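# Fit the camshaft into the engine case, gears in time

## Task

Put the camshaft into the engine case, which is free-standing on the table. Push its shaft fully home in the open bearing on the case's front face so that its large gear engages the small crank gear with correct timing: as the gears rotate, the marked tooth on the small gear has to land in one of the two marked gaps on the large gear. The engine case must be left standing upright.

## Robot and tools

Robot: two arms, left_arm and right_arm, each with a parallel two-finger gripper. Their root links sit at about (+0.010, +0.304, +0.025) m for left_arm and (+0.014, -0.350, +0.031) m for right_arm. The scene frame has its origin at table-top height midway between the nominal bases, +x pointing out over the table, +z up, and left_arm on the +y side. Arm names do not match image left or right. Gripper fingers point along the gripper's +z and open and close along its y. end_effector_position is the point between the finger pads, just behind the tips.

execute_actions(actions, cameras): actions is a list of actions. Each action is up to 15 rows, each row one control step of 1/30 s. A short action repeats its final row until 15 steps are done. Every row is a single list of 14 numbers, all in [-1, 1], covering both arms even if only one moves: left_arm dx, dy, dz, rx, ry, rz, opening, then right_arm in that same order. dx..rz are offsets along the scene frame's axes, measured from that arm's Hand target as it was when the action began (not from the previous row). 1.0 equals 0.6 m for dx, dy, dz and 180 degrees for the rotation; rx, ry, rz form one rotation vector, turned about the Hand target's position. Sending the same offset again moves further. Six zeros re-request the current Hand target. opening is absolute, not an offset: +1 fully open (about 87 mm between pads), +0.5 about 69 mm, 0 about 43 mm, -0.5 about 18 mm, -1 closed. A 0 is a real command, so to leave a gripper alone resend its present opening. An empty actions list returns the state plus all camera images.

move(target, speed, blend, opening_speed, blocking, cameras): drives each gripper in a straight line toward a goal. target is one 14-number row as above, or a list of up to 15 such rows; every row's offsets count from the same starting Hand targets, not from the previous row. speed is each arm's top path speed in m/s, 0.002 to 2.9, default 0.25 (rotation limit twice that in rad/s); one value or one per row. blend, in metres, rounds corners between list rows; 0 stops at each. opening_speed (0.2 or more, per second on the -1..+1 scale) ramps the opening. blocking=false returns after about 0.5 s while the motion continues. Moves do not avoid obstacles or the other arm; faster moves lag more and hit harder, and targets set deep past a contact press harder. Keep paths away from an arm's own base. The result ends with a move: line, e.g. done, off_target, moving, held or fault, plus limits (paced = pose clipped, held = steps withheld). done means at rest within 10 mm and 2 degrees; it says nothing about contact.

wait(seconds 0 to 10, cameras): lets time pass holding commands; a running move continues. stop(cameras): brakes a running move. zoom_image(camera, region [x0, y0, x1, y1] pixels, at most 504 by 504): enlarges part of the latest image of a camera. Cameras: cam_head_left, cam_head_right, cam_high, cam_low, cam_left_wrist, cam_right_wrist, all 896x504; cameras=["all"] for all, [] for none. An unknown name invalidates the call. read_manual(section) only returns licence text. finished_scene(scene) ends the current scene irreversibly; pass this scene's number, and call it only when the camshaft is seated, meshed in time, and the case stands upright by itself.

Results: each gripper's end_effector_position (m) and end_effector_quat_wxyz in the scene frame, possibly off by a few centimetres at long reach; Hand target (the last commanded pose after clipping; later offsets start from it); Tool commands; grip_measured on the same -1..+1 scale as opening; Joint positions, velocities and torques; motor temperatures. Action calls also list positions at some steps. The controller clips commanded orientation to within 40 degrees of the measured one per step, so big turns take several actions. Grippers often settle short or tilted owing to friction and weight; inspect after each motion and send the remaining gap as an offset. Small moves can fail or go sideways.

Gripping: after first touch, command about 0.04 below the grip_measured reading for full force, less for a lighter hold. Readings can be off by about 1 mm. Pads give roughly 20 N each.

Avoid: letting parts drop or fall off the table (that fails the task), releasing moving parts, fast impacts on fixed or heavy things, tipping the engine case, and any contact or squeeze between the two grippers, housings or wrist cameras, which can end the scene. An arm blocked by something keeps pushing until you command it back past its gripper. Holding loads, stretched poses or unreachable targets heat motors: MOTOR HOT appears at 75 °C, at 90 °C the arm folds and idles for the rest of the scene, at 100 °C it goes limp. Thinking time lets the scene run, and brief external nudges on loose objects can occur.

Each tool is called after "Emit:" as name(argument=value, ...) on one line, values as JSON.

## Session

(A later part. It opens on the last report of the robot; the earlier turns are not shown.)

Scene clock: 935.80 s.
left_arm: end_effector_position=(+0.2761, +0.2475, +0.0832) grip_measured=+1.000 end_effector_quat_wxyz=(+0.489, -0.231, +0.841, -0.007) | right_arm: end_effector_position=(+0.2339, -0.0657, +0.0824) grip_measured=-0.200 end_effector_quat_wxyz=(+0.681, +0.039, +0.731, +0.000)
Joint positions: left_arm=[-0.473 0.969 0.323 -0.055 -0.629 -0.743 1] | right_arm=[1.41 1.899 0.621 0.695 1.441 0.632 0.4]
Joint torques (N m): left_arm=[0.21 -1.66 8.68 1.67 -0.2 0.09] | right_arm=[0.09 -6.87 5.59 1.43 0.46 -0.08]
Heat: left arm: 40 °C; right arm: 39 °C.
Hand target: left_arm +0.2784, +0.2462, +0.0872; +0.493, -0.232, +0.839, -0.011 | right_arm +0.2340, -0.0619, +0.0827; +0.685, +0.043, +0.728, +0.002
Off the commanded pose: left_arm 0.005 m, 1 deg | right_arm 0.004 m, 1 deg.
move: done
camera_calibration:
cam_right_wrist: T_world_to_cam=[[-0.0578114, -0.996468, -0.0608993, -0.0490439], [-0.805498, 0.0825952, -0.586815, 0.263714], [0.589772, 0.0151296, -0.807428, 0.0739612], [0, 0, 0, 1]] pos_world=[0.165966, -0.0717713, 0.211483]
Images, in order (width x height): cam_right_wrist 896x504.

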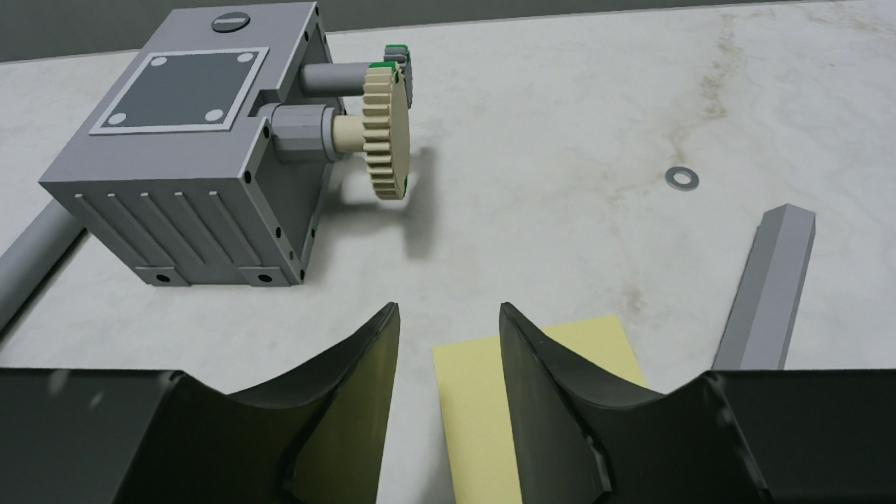

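Emit:
move(target=[[0,0,0,0,0,0,1,0.06,0.035,-0.03,0,0,0,-0.2],[0,0,0,0,0,0,1,0.17,0.035,-0.04,0,0,0,-0.2]], speed=0.12, cameras=["cam_right_wrist"])

Scene clock: 941.10 s.
left_arm: end_effector_position=(+0.2761, +0.2475, +0.0832) grip_measured=+1.000 end_effector_quat_wxyz=(+0.489, -0.231, +0.841, -0.007) | right_arm: end_effector_position=(+0.3327, -0.0473, +0.0575) grip_measured=-0.200 end_effector_quat_wxyz=(+0.681, +0.039, +0.731, -0.008)
Joint positions: left_arm=[-0.473 0.969 0.323 -0.055 -0.629 -0.743 1] | right_arm=[1.132 2.194 0.782 1.216 1.189 0.225 0.4]
Joint torques (N m): left_arm=[0.17 -1.76 8.69 1.69 -0.19 0.08] | right_arm=[-0.29 -9.01 5.89 1.72 0.09 -0.06]
Heat: left arm: 40 °C; right arm: 39 °C.
Hand target: left_arm +0.2784, +0.2462, +0.0872; +0.493, -0.232, +0.839, -0.011 | right_arm +0.3360, -0.0408, +0.0587; +0.685, +0.043, +0.728, +0.003
Off the commanded pose: left_arm 0.005 m, 1 deg | right_arm 0.007 m, 1 deg.
move: done
camera_calibration:
cam_right_wrist: T_world_to_cam=[[-0.068102, -0.996408, -0.0503303, -0.0237546], [-0.805897, 0.0846794, -0.585969, 0.327328], [0.588126, 0.000655332, -0.808769, -0.00470075], [0, 0, 0, 1]] pos_world=[0.26494, -0.0513842, 0.186807]
Images, in order (width x height): cam_right_wrist 896x504.

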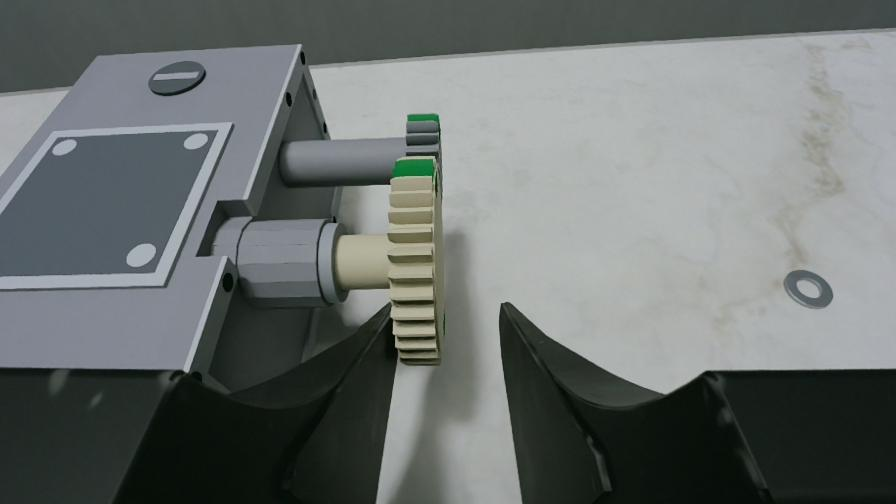

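Emit:
move(target=[[0,0,0,0,0,0,1,0.008,0.018,0.0,0,0,0,-0.2],[0,0,0,0,0,0,1,0.008,0.018,0.0,0,0,0,-0.8]], speed=0.08, opening_speed=0.6)

Emit:
move(target=[0,0,0,0,0,0,1,0,-0.04,0,-0.01,0,0,-0.8], speed=0.05, cameras=["cam_right_wrist"])

Scene clock: 947.23 s.
left_arm: end_effector_position=(+0.2761, +0.2475, +0.0832) grip_measured=+1.000 end_effector_quat_wxyz=(+0.489, -0.231, +0.841, -0.007) | right_arm: end_effector_position=(+0.3378, -0.0396, +0.0593) grip_measured=-0.646 end_effector_quat_wxyz=(+0.684, +0.041, +0.729, -0.015)
Joint positions: left_arm=[-0.473 0.969 0.323 -0.055 -0.629 -0.743 1] | right_arm=[1.132 2.216 0.833 1.201 1.204 0.205 0.177]
Joint torques (N m): left_arm=[0.16 -1.69 8.72 1.66 -0.19 0.08] | right_arm=[-0.18 -9.4 6.13 1.58 -0.06 0.12]
Heat: left arm: 40 °C; right arm: 40 °C.
Hand target: left_arm +0.2784, +0.2462, +0.0872; +0.493, -0.232, +0.839, -0.011 | right_arm +0.3408, -0.0300, +0.0586; +0.684, +0.043, +0.728, +0.003
Off the commanded pose: left_arm 0.005 m, 1 deg | right_arm 0.010 m, 2 deg.
move: done

Scene clock: 948.17 s.
left_arm: end_effector_position=(+0.2761, +0.2475, +0.0832) grip_measured=+1.000 end_effector_quat_wxyz=(+0.489, -0.231, +0.841, -0.007) | right_arm: end_effector_position=(+0.3400, -0.0433, +0.0589) grip_measured=-0.645 end_effector_quat_wxyz=(+0.686, +0.024, +0.727, +0.000)
Joint positions: left_arm=[-0.473 0.969 0.323 -0.055 -0.629 -0.743 1] | right_arm=[1.114 2.216 0.789 1.285 1.142 0.162 0.177]
Joint torques (N m): left_arm=[0.17 -1.72 8.66 1.68 -0.2 0.08] | right_arm=[-1.07 -11.95 1.59 1.5 0.29 0.1]
Heat: left arm: 40 °C; right arm: 40 °C.
Hand target: left_arm +0.2784, +0.2462, +0.0872; +0.493, -0.232, +0.839, -0.011 | right_arm +0.3408, -0.0541, +0.0587; +0.685, +0.032, +0.728, -0.009
Off the commanded pose: left_arm 0.005 m, 1 deg | right_arm 0.011 m, 1 deg.
move: off_target (right_arm)
camera_calibration:
cam_right_wrist: T_world_to_cam=[[-0.0347619, -0.998571, -0.0405931, -0.03117], [-0.800323, 0.0521414, -0.597298, 0.331084], [0.598561, 0.0117243, -0.800991, -0.011417], [0, 0, 0, 1]] pos_world=[0.270724, -0.0482548, 0.187346]
Images, in order (width x height): cam_right_wrist 896x504.

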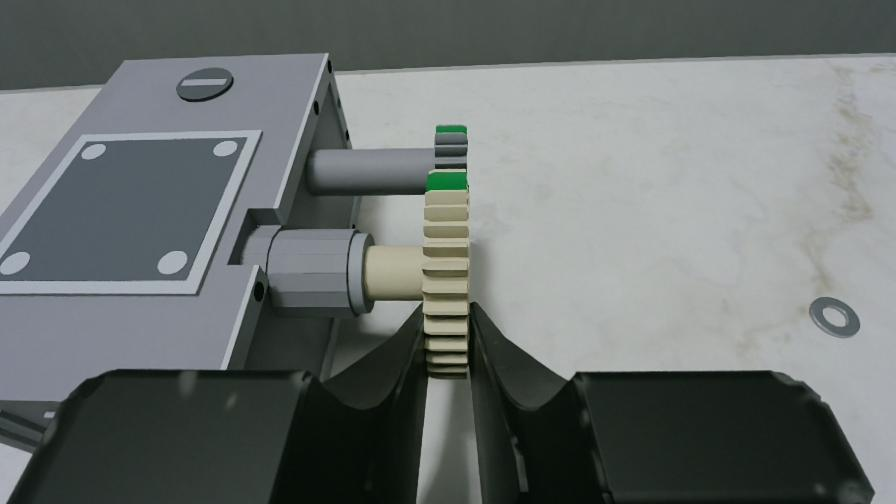

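Pull further.

Emit:
move(target=[0,0,0,0,0,0,1,0,-0.016,0,0.005,0,0,-0.8], speed=0.05, cameras=["cam_right_wrist"])

Scene clock: 951.47 s.
left_arm: end_effector_position=(+0.2761, +0.2475, +0.0832) grip_measured=+1.000 end_effector_quat_wxyz=(+0.489, -0.231, +0.841, -0.007) | right_arm: end_effector_position=(+0.3412, -0.0462, +0.0581) grip_measured=-0.642 end_effector_quat_wxyz=(+0.687, +0.020, +0.726, +0.016)
Joint positions: left_arm=[-0.473 0.969 0.323 -0.055 -0.629 -0.743 1] | right_arm=[1.101 2.216 0.757 1.337 1.101 0.162 0.179]
Joint torques (N m): left_arm=[0.16 -1.62 8.62 1.68 -0.19 0.05] | right_arm=[-1.02 -12.88 0.7 1.38 0.54 0.19]
Heat: left arm: 40 °C; right arm: 41 °C.
Hand target: left_arm +0.2784, +0.2462, +0.0872; +0.493, -0.232, +0.839, -0.011 | right_arm +0.3407, -0.0636, +0.0587; +0.685, +0.038, +0.728, -0.003
Off the commanded pose: left_arm 0.005 m, 1 deg | right_arm 0.018 m, 3 deg.
move: off_target (right_arm)
camera_calibration:
cam_right_wrist: T_world_to_cam=[[-0.00745675, -0.99817, -0.0600165, -0.0422187], [-0.799198, 0.042022, -0.599597, 0.331035], [0.601021, 0.043494, -0.798049, -0.0122187], [0, 0, 0, 1]] pos_world=[0.271592, -0.0555208, 0.186203]
Images, in order (width x height): cam_right_wrist 896x504.

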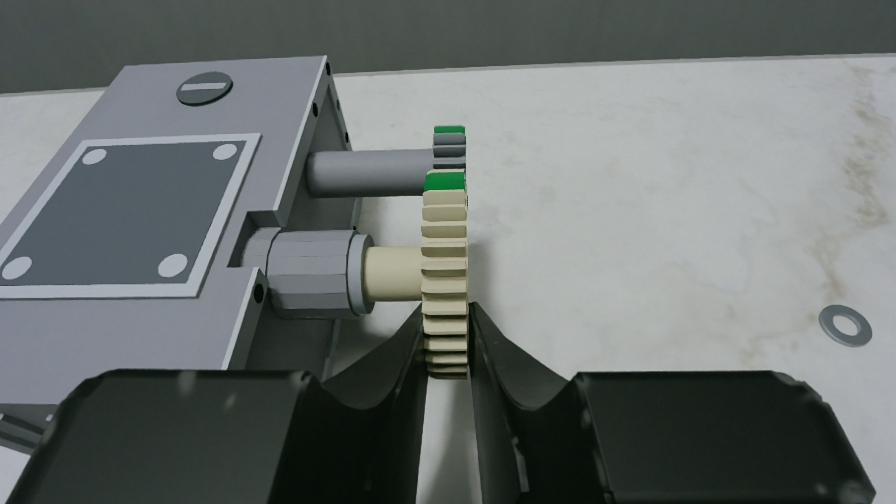

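Emit:
move(target=[[0,0,0,0,0,0,1,0,0.03,0,-0.01,0,0,-0.6],[0,0,0,0,0,0,1,0,0.03,0,-0.015,0,-0.012,-0.6],[0,0,0,0,0,0,1,0,-0.012,0,-0.015,0,-0.012,-0.6]], speed=0.06, cameras=["cam_right_wrist"])

Scene clock: 957.10 s.
left_arm: end_effector_position=(+0.2761, +0.2475, +0.0832) grip_measured=+1.000 end_effector_quat_wxyz=(+0.489, -0.231, +0.841, -0.007) | right_arm: end_effector_position=(+0.3385, -0.0651, +0.0503) grip_measured=-0.600 end_effector_quat_wxyz=(+0.681, +0.025, +0.731, -0.030)
Joint positions: left_arm=[-0.473 0.969 0.323 -0.055 -0.629 -0.743 1] | right_arm=[1.099 2.216 0.744 1.291 1.172 0.157 0.2]
Joint torques (N m): left_arm=[0.13 -1.69 8.65 1.69 -0.18 0.07] | right_arm=[-0.92 -12.77 2.47 1.6 0.28 -0.12]
Heat: left arm: 40 °C; right arm: 42 °C.
Hand target: left_arm +0.2784, +0.2462, +0.0872; +0.493, -0.232, +0.839, -0.011 | right_arm +0.3408, -0.0709, +0.0586; +0.685, +0.035, +0.727, -0.033
Off the commanded pose: left_arm 0.005 m, 1 deg | right_arm 0.010 m, 1 deg.
move: done
camera_calibration:
cam_right_wrist: T_world_to_cam=[[-0.0792227, -0.996856, 0.0016869, -0.0403531], [-0.805549, 0.063022, -0.589168, 0.327957], [0.587209, -0.0480343, -0.808009, -0.0168982], [0, 0, 0, 1]] pos_world=[0.270912, -0.0617064, 0.179636]
Images, in order (width x height): cam_right_wrist 896x504.

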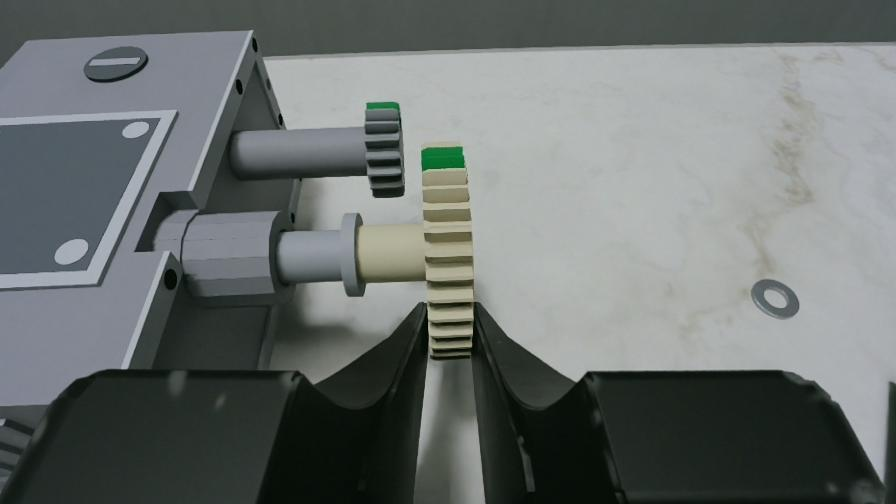

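Emit:
move(target=[[0,0,0,0,0,0,1,0,0.0,0,0,0,0,-0.8],[0,0,0,0,0,0,1,0.002,0.0,0.008,0,0.056,0.0,-0.8]], speed=0.06, cameras=["cam_right_wrist"])

Scene clock: 967.90 s.
left_arm: end_effector_position=(+0.2761, +0.2475, +0.0832) grip_measured=+1.000 end_effector_quat_wxyz=(+0.489, -0.231, +0.841, -0.007) | right_arm: end_effector_position=(+0.3369, -0.0650, +0.0544) grip_measured=-0.644 end_effector_quat_wxyz=(+0.620, +0.025, +0.784, -0.025)
Joint positions: left_arm=[-0.473 0.969 0.323 -0.055 -0.629 -0.743 1] | right_arm=[1.073 2.02 0.794 0.707 1.089 0.459 0.178]
Joint torques (N m): left_arm=[0.18 -1.73 8.62 1.67 -0.19 0.07] | right_arm=[-1.44 -13.15 6.04 1 0.4 0.01]
Heat: left arm: 40 °C; right arm: 44 °C.
Hand target: left_arm +0.2784, +0.2462, +0.0872; +0.493, -0.232, +0.839, -0.011 | right_arm +0.3419, -0.0708, +0.0635; +0.619, +0.032, +0.784, -0.036
Off the commanded pose: left_arm 0.005 m, 1 deg | right_arm 0.012 m, 1 deg.
move: off_target (right_arm)
camera_calibration:
cam_right_wrist: T_world_to_cam=[[-0.0723557, -0.997378, 0.000984808, -0.0426728], [-0.890134, 0.06413, -0.451164, 0.350069], [0.449918, -0.0335209, -0.89244, 0.0391929], [0, 0, 0, 1]] pos_world=[0.290887, -0.0636971, 0.192958]
Images, in order (width x height): cam_right_wrist 896x504.

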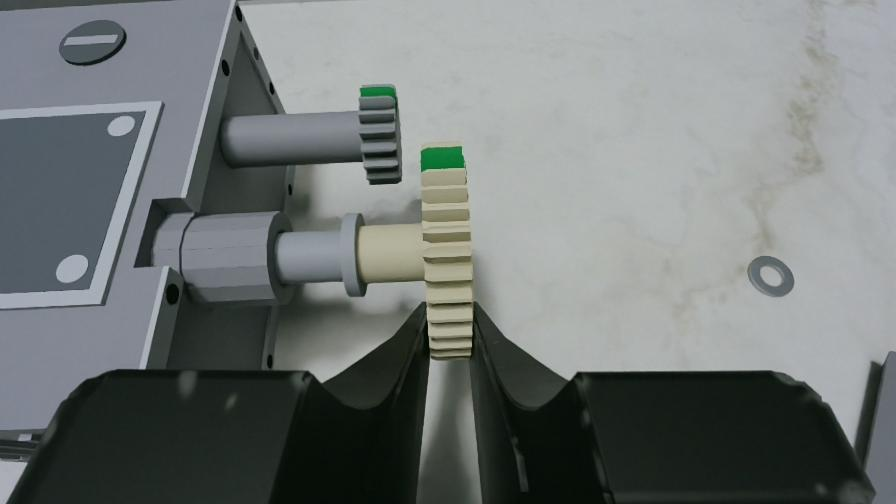

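Emit:
move(target=[[0,0,0,0,0,0,1,0,0.025,-0.004,0.01,0,0.005,-0.8],[0,0,0,0,0,0,1,0,0.04,-0.004,0.015,0,0.008,-0.61]], speed=0.05, cameras=["cam_right_wrist"])

Emit:
move(target=[0,0,0,0,0,0,1,0,0.02,0,0.005,0,0,-0.61], speed=0.04, cameras=["cam_right_wrist"])

Scene clock: 973.60 s.
left_arm: end_effector_position=(+0.2761, +0.2475, +0.0832) grip_measured=+1.000 end_effector_quat_wxyz=(+0.489, -0.231, +0.841, -0.007) | right_arm: end_effector_position=(+0.3384, -0.0594, +0.0571) grip_measured=-0.610 end_effector_quat_wxyz=(+0.616, +0.032, +0.786, -0.029)
Joint positions: left_arm=[-0.473 0.969 0.323 -0.055 -0.629 -0.743 1] | right_arm=[1.077 2.02 0.839 0.626 1.101 0.5 0.195]
Joint torques (N m): left_arm=[0.13 -1.69 8.68 1.68 -0.18 0.09] | right_arm=[0.06 -9.44 7.98 1.52 0.16 0.07]
Heat: left arm: 40 °C; right arm: 44 °C.
Hand target: left_arm +0.2784, +0.2462, +0.0872; +0.493, -0.232, +0.839, -0.011 | right_arm +0.3420, -0.0468, +0.0611; +0.618, +0.037, +0.785, -0.010
Off the commanded pose: left_arm 0.005 m, 1 deg | right_arm 0.014 m, 2 deg.
move: off_target (right_arm); target 2's new opening was sent with right_arm's hand 0.018 m and 3 deg from that target
camera_calibration:
cam_right_wrist: T_world_to_cam=[[-0.0876475, -0.996149, -0.00225059, -0.0316069], [-0.892997, 0.0795723, -0.442973, 0.353726], [0.441446, -0.0368157, -0.896532, 0.0440819], [0, 0, 0, 1]] pos_world=[0.293646, -0.058009, 0.196141]
Images, in order (width x height): cam_right_wrist 896x504.

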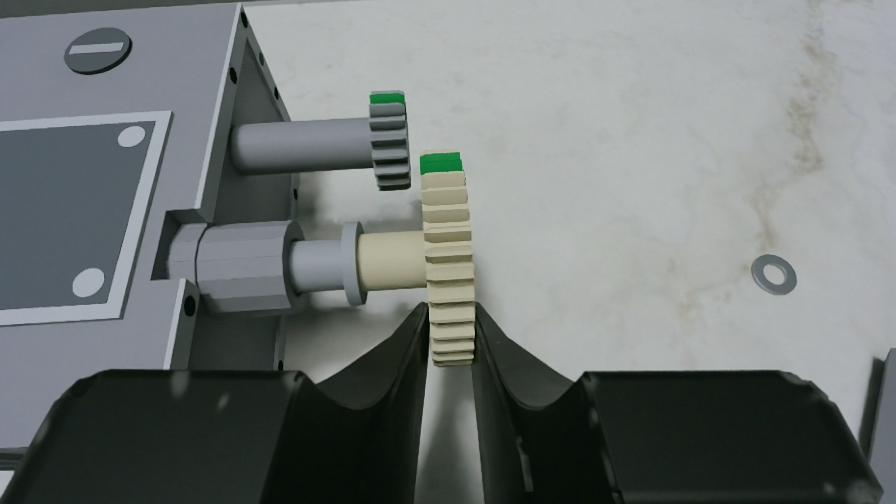

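Scene clock: 974.50 s.
left_arm: end_effector_position=(+0.2761, +0.2475, +0.0832) grip_measured=+1.000 end_effector_quat_wxyz=(+0.489, -0.231, +0.841, -0.007) | right_arm: end_effector_position=(+0.3399, -0.0529, +0.0594) grip_measured=-0.610 end_effector_quat_wxyz=(+0.617, +0.034, +0.786, -0.032)
Joint positions: left_arm=[-0.473 0.969 0.323 -0.055 -0.629 -0.743 1] | right_arm=[1.085 2.031 0.878 0.584 1.116 0.513 0.195]
Joint torques (N m): left_arm=[0.25 -1.68 8.72 1.66 -0.19 0.07] | right_arm=[0.59 -8.75 8.46 1.53 0.12 0.23]
Heat: left arm: 40 °C; right arm: 44 °C.
Hand target: left_arm +0.2784, +0.2462, +0.0872; +0.493, -0.232, +0.839, -0.011 | right_arm +0.3420, -0.0349, +0.0610; +0.618, +0.042, +0.785, -0.004
Off the commanded pose: left_arm 0.005 m, 1 deg | right_arm 0.018 m, 3 deg.
move: off_target (right_arm)
camera_calibration:
cam_right_wrist: T_world_to_cam=[[-0.0960779, -0.995374, 0.000440435, -0.0221345], [-0.891492, 0.085854, -0.444827, 0.3555], [0.442731, -0.0431307, -0.895616, 0.044889], [0, 0, 0, 1]] pos_world=[0.294925, -0.0506171, 0.198349]
Images, in order (width x height): cam_right_wrist 896x504.

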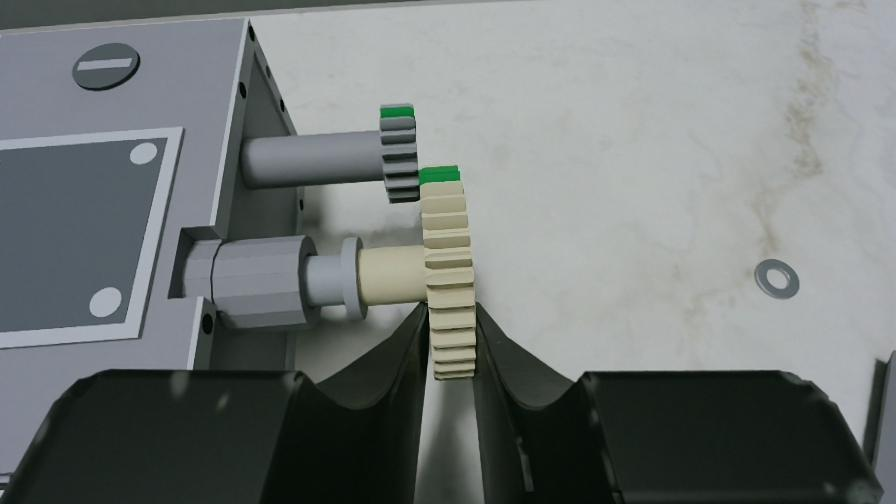

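Emit:
move(target=[[0,0,0,0,0,0,1,0,-0.025,0,0,0,0,-0.61],[0,0,0,0,0,0,1,0,0.006,-0.002,0.0,0,0.005,-0.61]], speed=0.04, cameras=["cam_right_wrist"])

Scene clock: 978.40 s.
left_arm: end_effector_position=(+0.2761, +0.2475, +0.0832) grip_measured=+1.000 end_effector_quat_wxyz=(+0.489, -0.231, +0.841, -0.007) | right_arm: end_effector_position=(+0.3395, -0.0526, +0.0558) grip_measured=-0.610 end_effector_quat_wxyz=(+0.615, +0.032, +0.787, -0.031)
Joint positions: left_arm=[-0.473 0.969 0.323 -0.055 -0.629 -0.743 1] | right_arm=[1.084 2.04 0.875 0.594 1.109 0.513 0.195]
Joint torques (N m): left_arm=[0.13 -1.65 8.69 1.67 -0.2 0.07] | right_arm=[0.83 -8.94 8.76 1.62 0.06 0.08]
Heat: left arm: 40 °C; right arm: 44 °C.
Hand target: left_arm +0.2784, +0.2462, +0.0872; +0.493, -0.232, +0.839, -0.011 | right_arm +0.3419, -0.0313, +0.0597; +0.618, +0.035, +0.785, +0.001
Off the commanded pose: left_arm 0.005 m, 1 deg | right_arm 0.022 m, 4 deg.
move: off_target (right_arm)
camera_calibration:
cam_right_wrist: T_world_to_cam=[[-0.0910643, -0.995845, 0.000908206, -0.0237032], [-0.893701, 0.0813215, -0.441232, 0.353852], [0.439324, -0.0409921, -0.897393, 0.0431181], [0, 0, 0, 1]] pos_world=[0.295136, -0.050613, 0.194846]
Images, in order (width x height): cam_right_wrist 896x504.

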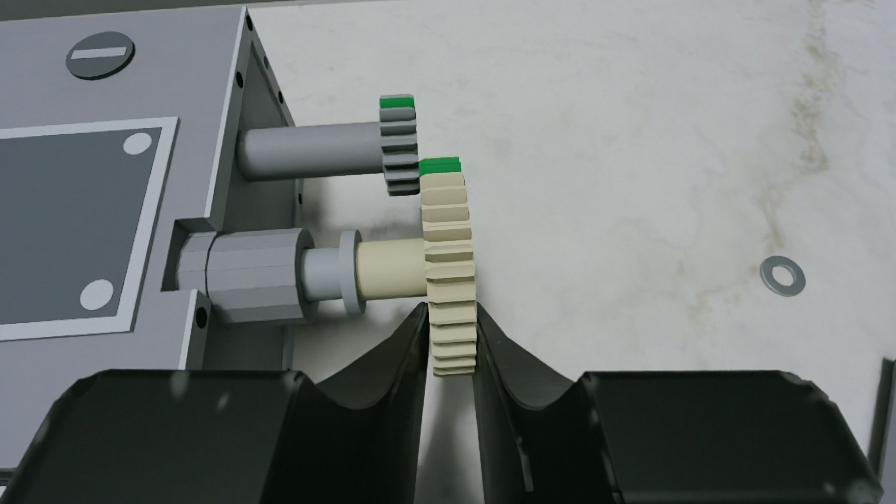

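Emit:
zoom_image(camera="cam_right_wrist", region=[370, 80, 490, 260])

Scaled by 2.800.

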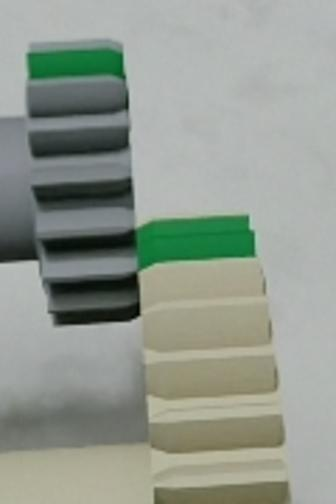

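Emit:
move(target=[[0,0,0,0,0,0,1,0,-0.02,0,0,0,0,-0.64],[0,0,0,0,0,0,1,0,-0.02,0,0,-0.02,0,-0.64],[0,0,0,0,0,0,1,0,0.004,0,0,-0.02,0,-0.61],[0,0,0,0,0,0,1,0,0.004,0,0,0.02,0,-0.61]], speed=0.05, cameras=["cam_right_wrist"])

Scene clock: 987.77 s.
left_arm: end_effector_position=(+0.2761, +0.2475, +0.0832) grip_measured=+1.000 end_effector_quat_wxyz=(+0.489, -0.231, +0.841, -0.007) | right_arm: end_effector_position=(+0.3390, -0.0435, +0.0501) grip_measured=-0.609 end_effector_quat_wxyz=(+0.602, +0.033, +0.797, -0.034)
Joint positions: left_arm=[-0.473 0.969 0.323 -0.055 -0.629 -0.743 1] | right_arm=[1.091 2.06 0.94 0.468 1.102 0.582 0.195]
Joint torques (N m): left_arm=[0.17 -1.72 8.76 1.66 -0.19 0.08] | right_arm=[-0.53 -13.81 7.47 1.16 -0.21 0.15]
Heat: left arm: 40 °C; right arm: 44 °C.
Hand target: left_arm +0.2784, +0.2462, +0.0872; +0.493, -0.232, +0.839, -0.011 | right_arm +0.3419, -0.0288, +0.0599; +0.593, +0.036, +0.804, +0.000
Off the commanded pose: left_arm 0.005 m, 1 deg | right_arm 0.018 m, 4 deg.
move: off_target (right_arm); target 3's new opening was sent with right_arm's hand 0.021 m and 3 deg from that target
camera_calibration:
cam_right_wrist: T_world_to_cam=[[-0.0959919, -0.995357, 0.00704489, -0.0133205], [-0.908195, 0.0846849, -0.409891, 0.353615], [0.407392, -0.0457444, -0.912107, 0.04998], [0, 0, 0, 1]] pos_world=[0.299511, -0.0409182, 0.190624]
Images, in order (width x height): cam_right_wrist 896x504.

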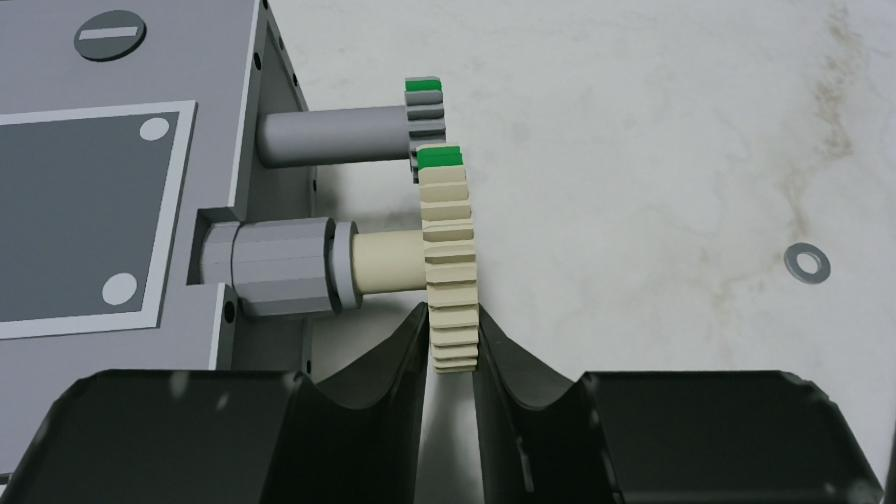

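Emit:
move(target=[[0,0,0,0,0,0,1,0,0.0,-0.006,0.006,0,0.004,-0.61],[0,0,0,0,0,0,1,0,0.014,-0.006,0.008,0,0.006,-0.61]], speed=0.05, cameras=["cam_right_wrist"])

Scene clock: 991.33 s.
left_arm: end_effector_position=(+0.2761, +0.2475, +0.0832) grip_measured=+1.000 end_effector_quat_wxyz=(+0.489, -0.231, +0.841, -0.007) | right_arm: end_effector_position=(+0.3401, -0.0445, +0.0501) grip_measured=-0.609 end_effector_quat_wxyz=(+0.601, +0.035, +0.797, -0.034)
Joint positions: left_arm=[-0.473 0.969 0.323 -0.055 -0.629 -0.743 1] | right_arm=[1.087 2.06 0.94 0.469 1.101 0.583 0.195]
Joint torques (N m): left_arm=[0.16 -1.65 8.72 1.67 -0.2 0.08] | right_arm=[0.2 -12.21 7.97 1.42 -0.38 0.21]
Heat: left arm: 40 °C; right arm: 45 °C.
Hand target: left_arm +0.2784, +0.2462, +0.0872; +0.493, -0.232, +0.839, -0.011 | right_arm +0.3419, -0.0204, +0.0563; +0.592, +0.035, +0.805, +0.016
Off the commanded pose: left_arm 0.005 m, 1 deg | right_arm 0.025 m, 6 deg.
move: off_target (right_arm)
camera_calibration:
cam_right_wrist: T_world_to_cam=[[-0.0991287, -0.995061, 0.00528179, -0.0129116], [-0.907985, 0.0882799, -0.409598, 0.354812], [0.407108, -0.0453987, -0.912251, 0.0495713], [0, 0, 0, 1]] pos_world=[0.300703, -0.0419201, 0.19062]
Images, in order (width x height): cam_right_wrist 896x504.

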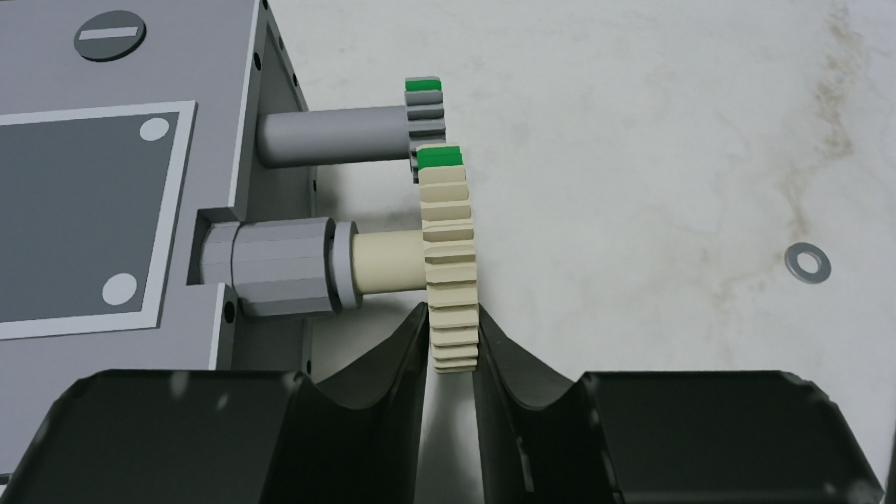

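Emit:
move(target=[[0,0,0,0,0,0,1,0,-0.03,-0.009,-0.003,-0.006,-0.012,-0.61],[0,0,0,0,0,0,1,0,0.01,-0.009,-0.003,-0.006,0.0,-0.61]], speed=0.06, cameras=["cam_right_wrist"])

Scene clock: 999.47 s.
left_arm: end_effector_position=(+0.2761, +0.2475, +0.0832) grip_measured=+1.000 end_effector_quat_wxyz=(+0.489, -0.231, +0.841, -0.007) | right_arm: end_effector_position=(+0.3399, -0.0401, +0.0468) grip_measured=-0.610 end_effector_quat_wxyz=(+0.599, +0.032, +0.800, -0.026)
Joint positions: left_arm=[-0.473 0.969 0.323 -0.055 -0.629 -0.743 1] | right_arm=[1.088 2.07 0.942 0.482 1.084 0.583 0.195]
Joint torques (N m): left_arm=[0.14 -1.69 8.7 1.67 -0.2 0.09] | right_arm=[0.98 -9.33 9.21 1.67 -0.02 0.03]
Heat: left arm: 40 °C; right arm: 46 °C.
Hand target: left_arm +0.2784, +0.2462, +0.0872; +0.493, -0.232, +0.839, -0.011 | right_arm +0.3419, -0.0145, +0.0508; +0.600, +0.032, +0.799, +0.012
Off the commanded pose: left_arm 0.005 m, 1 deg | right_arm 0.026 m, 4 deg.
move: off_target (right_arm)
camera_calibration:
cam_right_wrist: T_world_to_cam=[[-0.0841803, -0.996444, -0.00359912, -0.0134213], [-0.911903, 0.0784932, -0.40283, 0.353467], [0.40168, -0.0306283, -0.915268, 0.049441], [0, 0, 0, 1]] pos_world=[0.301338, -0.039604, 0.187591]
Images, in order (width x height): cam_right_wrist 896x504.

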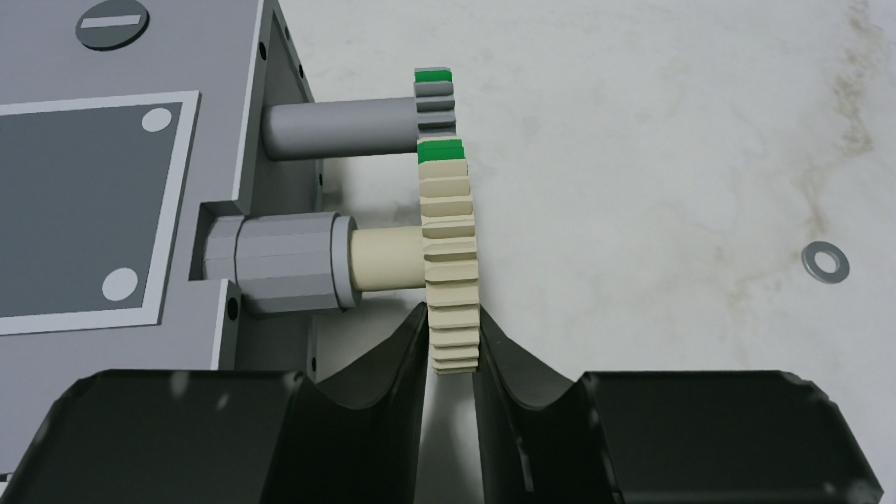

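Emit:
move(target=[[0,0,0,0,0,0,1,0,-0.026,0,0,0,0,-0.61],[0,0,0,0,0,0,1,0,-0.03,0,0,0,0,-0.2],[0,0,0,0,0,0,1,-0.17,-0.07,0.08,0,0,0,-0.2],[0,0,0,0,0,0,1,-0.15,-0.31,0.3,0,-0.05,0,-0.2]], speed=[0.1,0.1,0.15,0.3])

Emit:
move(target=[[0,0,0,0,0,0,1,-0.02,-0.1,-0.1,0,0,0.3,-0.2],[0,0,0,0,0,0,1,0.09,0.04,-0.13,0.065,-0.051,0.289,-0.2],[0,0,0,0,0,0,1,0.15,0.14,-0.175,0.035,-0.026,0.309,-0.8],[0,0,0,0,0,0,1,0.21,0.19,-0.25,0.035,-0.026,0.36,-0.8]], speed=0.3, cameras=["cam_right_wrist"])

Emit:
zoom_image(camera="cam_right_wrist", region=[380, 140, 500, 230])

Scene clock: 1011.37 s.
left_arm: end_effector_position=(+0.2761, +0.2475, +0.0832) grip_measured=+1.000 end_effector_quat_wxyz=(+0.489, -0.231, +0.841, -0.007) | right_arm: end_effector_position=(+0.2510, -0.2010, +0.2306) grip_measured=-0.200 end_effector_quat_wxyz=(+0.659, +0.030, +0.751, +0.010)
Joint positions: left_arm=[-0.473 0.969 0.323 -0.055 -0.629 -0.743 1] | right_arm=[1.147 0.841 0.511 0.004 1.15 0.354 0.4]
Joint torques (N m): left_arm=[0.17 -1.7 8.62 1.68 -0.19 0.09] | right_arm=[-0.54 -1.69 6.64 1.7 0.16 -0.08]
Heat: left arm: 40 °C; right arm: 44 °C.
Hand target: left_arm +0.2784, +0.2462, +0.0872; +0.493, -0.232, +0.839, -0.011 | right_arm +0.2519, -0.2005, +0.2308; +0.661, +0.032, +0.750, +0.015
Off the commanded pose: left_arm 0.005 m, 1 deg | right_arm 0.001 m, 1 deg.
move: done; target 2's new opening was sent with right_arm's hand 0.010 m and 3 deg from that target

Scene clock: 1018.10 s.
left_arm: end_effector_position=(+0.2761, +0.2475, +0.0832) grip_measured=+1.000 end_effector_quat_wxyz=(+0.489, -0.231, +0.841, -0.007) | right_arm: end_effector_position=(+0.3709, -0.0870, +0.0744) grip_measured=-0.800 end_effector_quat_wxyz=(+0.559, -0.334, +0.639, +0.411)
Joint positions: left_arm=[-0.473 0.969 0.323 -0.055 -0.629 -0.743 1] | right_arm=[0.35 2.128 0.601 1.473 -0.766 0.115 0.1]
Joint torques (N m): left_arm=[0.16 -1.65 8.69 1.67 -0.19 0.07] | right_arm=[-0.59 -8.12 5.38 2.09 -0.02 -0.12]
Heat: left arm: 40 °C; right arm: 43 °C.
Hand target: left_arm +0.2784, +0.2462, +0.0872; +0.493, -0.232, +0.839, -0.011 | right_arm +0.3779, -0.0864, +0.0809; +0.576, -0.341, +0.622, +0.407
Off the commanded pose: left_arm 0.005 m, 1 deg | right_arm 0.009 m, 3 deg.
move: off_target (right_arm)
camera_calibration:
cam_right_wrist: T_world_to_cam=[[0.883671, -0.439966, -0.159858, -0.35633], [-0.439706, -0.663014, -0.605864, 0.172033], [0.160572, 0.605675, -0.779343, 0.195567], [0, 0, 0, 1]] pos_world=[0.35912, -0.161162, 0.19968]
Images, in order (width x height): cam_right_wrist 896x504.

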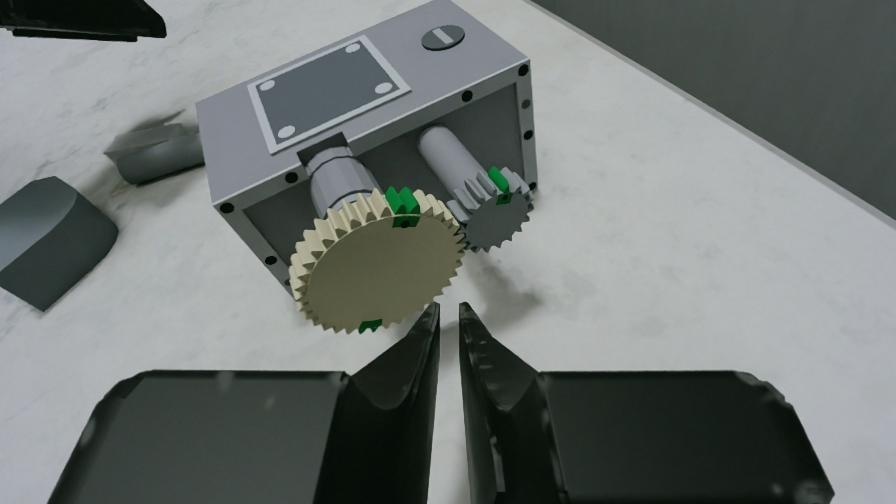

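Scaled by 4.200.

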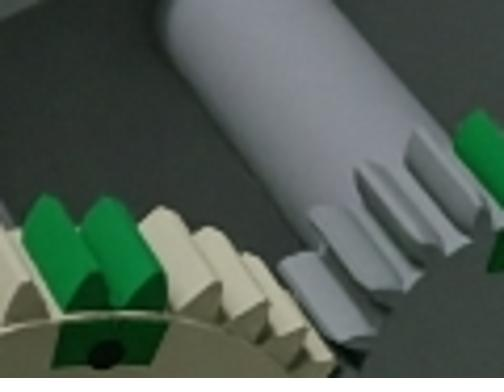

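Emit:
zoom_image(camera="cam_right_wrist", region=[430, 195, 490, 255])

Emit:
zoom_image(camera="cam_right_wrist", region=[380, 180, 480, 255])

Scaled by 8.400.

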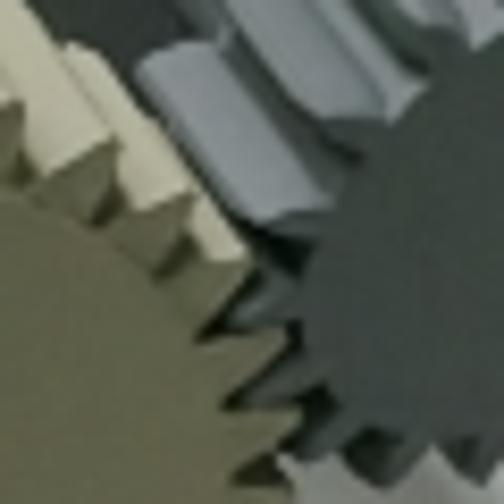

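Scaled by 5.040.

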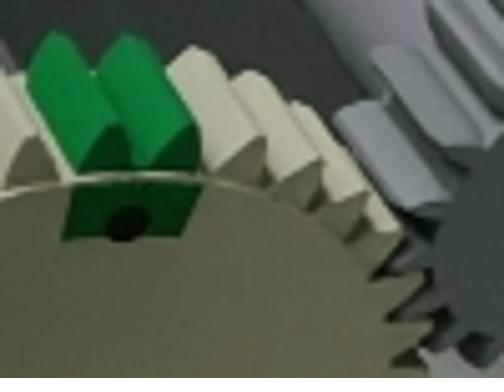

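Emit:
zoom_image(camera="cam_right_wrist", region=[280, 120, 500, 260])

Scaled by 2.291.

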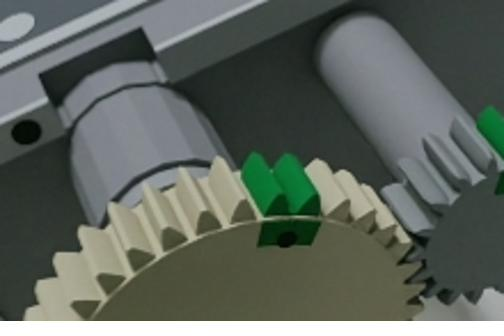

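Emit:
move(target=[[0,0,0,0,0,0,1,-0.015,0.02,-0.02,0,0,0,-0.8],[0,0,0,0,0,0,1,-0.015,0.08,-0.02,0,0,0,-0.8]], speed=0.04, cameras=["cam_right_wrist","cam_high"])

Scene clock: 1033.37 s.
left_arm: end_effector_position=(+0.2761, +0.2475, +0.0832) grip_measured=+1.000 end_effector_quat_wxyz=(+0.489, -0.231, +0.841, -0.007) | right_arm: end_effector_position=(+0.3699, -0.0579, +0.0559) grip_measured=-0.800 end_effector_quat_wxyz=(+0.562, -0.319, +0.654, +0.393)
Joint positions: left_arm=[-0.473 0.969 0.323 -0.055 -0.629 -0.743 1] | right_arm=[0.461 2.201 0.632 1.496 -0.604 0.115 0.1]
Joint torques (N m): left_arm=[0.2 -1.68 8.64 1.68 -0.18 0.08] | right_arm=[2.52 -8.69 6.95 2.14 -0.16 -0.08]
Heat: left arm: 40 °C; right arm: 42 °C.
Hand target: left_arm +0.2784, +0.2462, +0.0872; +0.493, -0.232, +0.839, -0.011 | right_arm +0.3688, -0.0385, +0.0689; +0.576, -0.341, +0.622, +0.407
Off the commanded pose: left_arm 0.005 m, 1 deg | right_arm 0.023 m, 5 deg.
move: off_target (right_arm)
camera_calibration:
cam_right_wrist: T_world_to_cam=[[0.858318, -0.486301, -0.163711, -0.338648], [-0.480591, -0.650108, -0.588551, 0.194519], [0.179783, 0.583842, -0.791711, 0.155995], [0, 0, 0, 1]] pos_world=[0.356106, -0.129302, 0.182547]
Images, in order (width x height): cam_high 896x504, cam_right_wrist 896x504.

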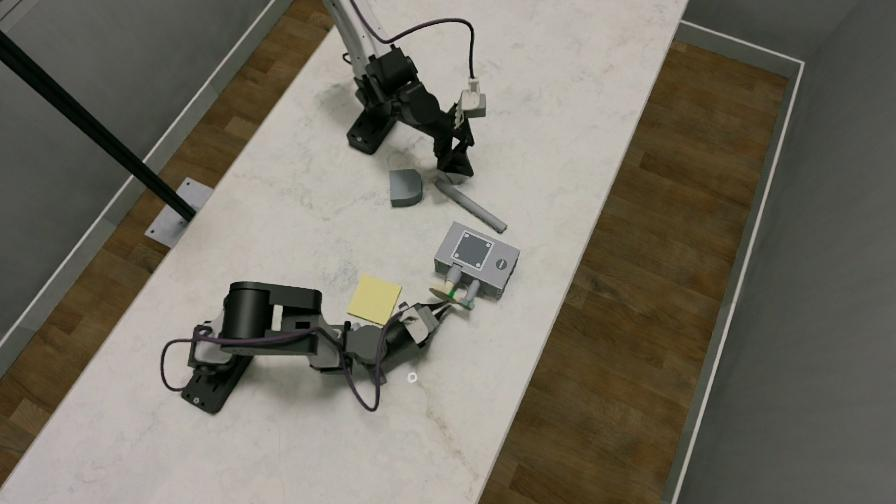

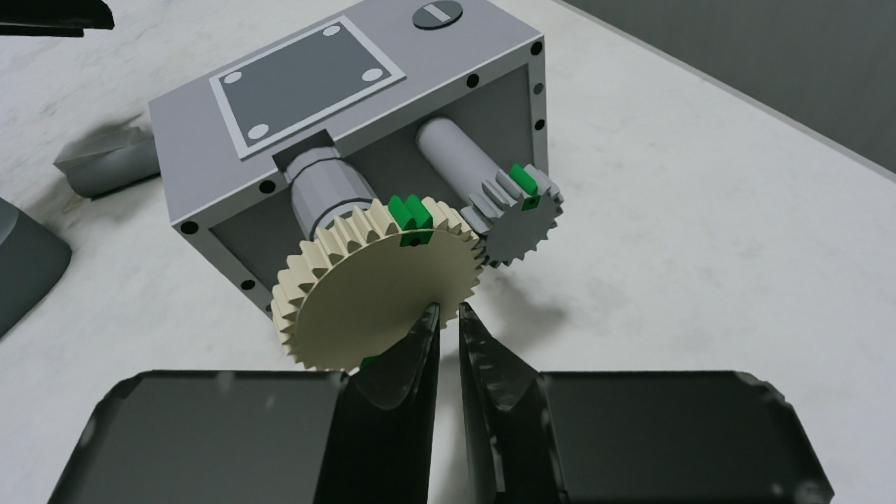

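Emit:
move(target=[[0,0,0,0,0,0,1,0,0.02,0,0,0,0,-0.8],[0,0,0,0,0,0,1,0,-0.06,0,0,0,0,-0.8],[0,0,0,0,0,0,1,-0.05,-0.15,0.1,0,0,0,-0.8]], speed=[0.04,0.08,0.15], cameras=["cam_right_wrist"])

Emit:
zoom_image(camera="cam_right_wrist", region=[300, 60, 600, 300])

Scene clock: 1040.00 s.
left_arm: end_effector_position=(+0.2761, +0.2475, +0.0832) grip_measured=+1.000 end_effector_quat_wxyz=(+0.489, -0.231, +0.841, -0.007) | right_arm: end_effector_position=(+0.3405, -0.1274, +0.1190) grip_measured=-0.800 end_effector_quat_wxyz=(+0.567, -0.335, +0.632, +0.409)
Joint positions: left_arm=[-0.473 0.969 0.323 -0.055 -0.629 -0.743 1] | right_arm=[0.245 1.837 0.428 1.373 -0.869 0.11 0.1]
Joint torques (N m): left_arm=[0.13 -1.69 8.69 1.67 -0.18 0.08] | right_arm=[-0.4 -10.74 3.36 1.7 -0.02 -0.03]
Heat: left arm: 40 °C; right arm: 43 °C.
Hand target: left_arm +0.2784, +0.2462, +0.0872; +0.493, -0.232, +0.839, -0.011 | right_arm +0.3388, -0.1284, +0.1289; +0.576, -0.341, +0.622, +0.407
Off the commanded pose: left_arm 0.005 m, 1 deg | right_arm 0.010 m, 2 deg.
move: done
camera_calibration:
cam_right_wrist: T_world_to_cam=[[0.886162, -0.440199, -0.144712, -0.342753], [-0.428058, -0.658091, -0.619421, 0.157236], [0.177435, 0.610852, -0.771606, 0.253677], [0, 0, 0, 1]] pos_world=[0.32603, -0.202363, 0.243534]
Images, in order (width x height): cam_right_wrist 896x504.

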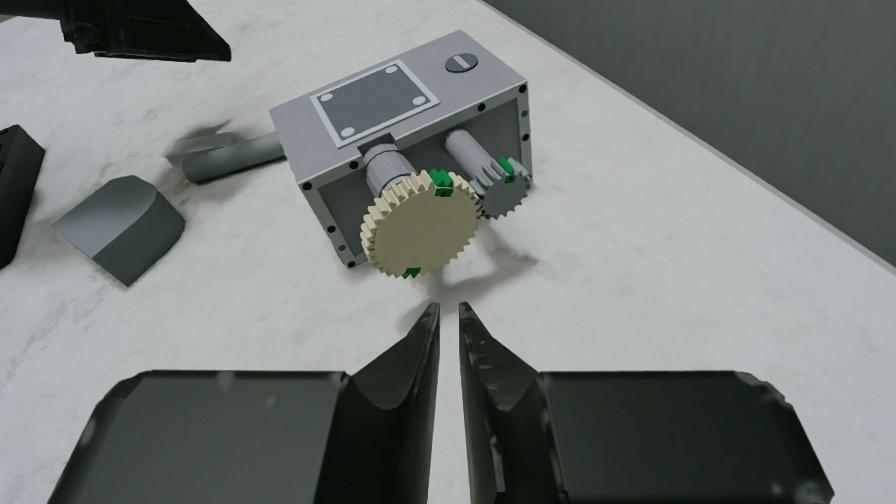

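Scaled by 1.680.

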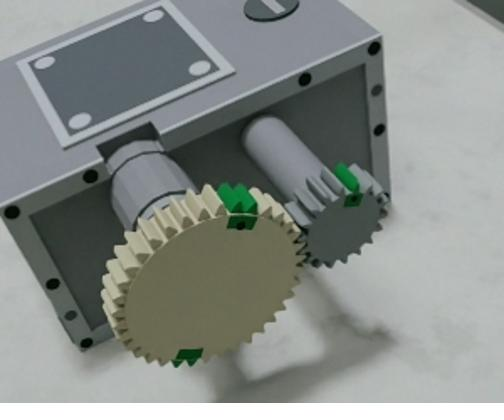

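Emit:
finished_scene(scene=1)

The scene is finished: the task was done.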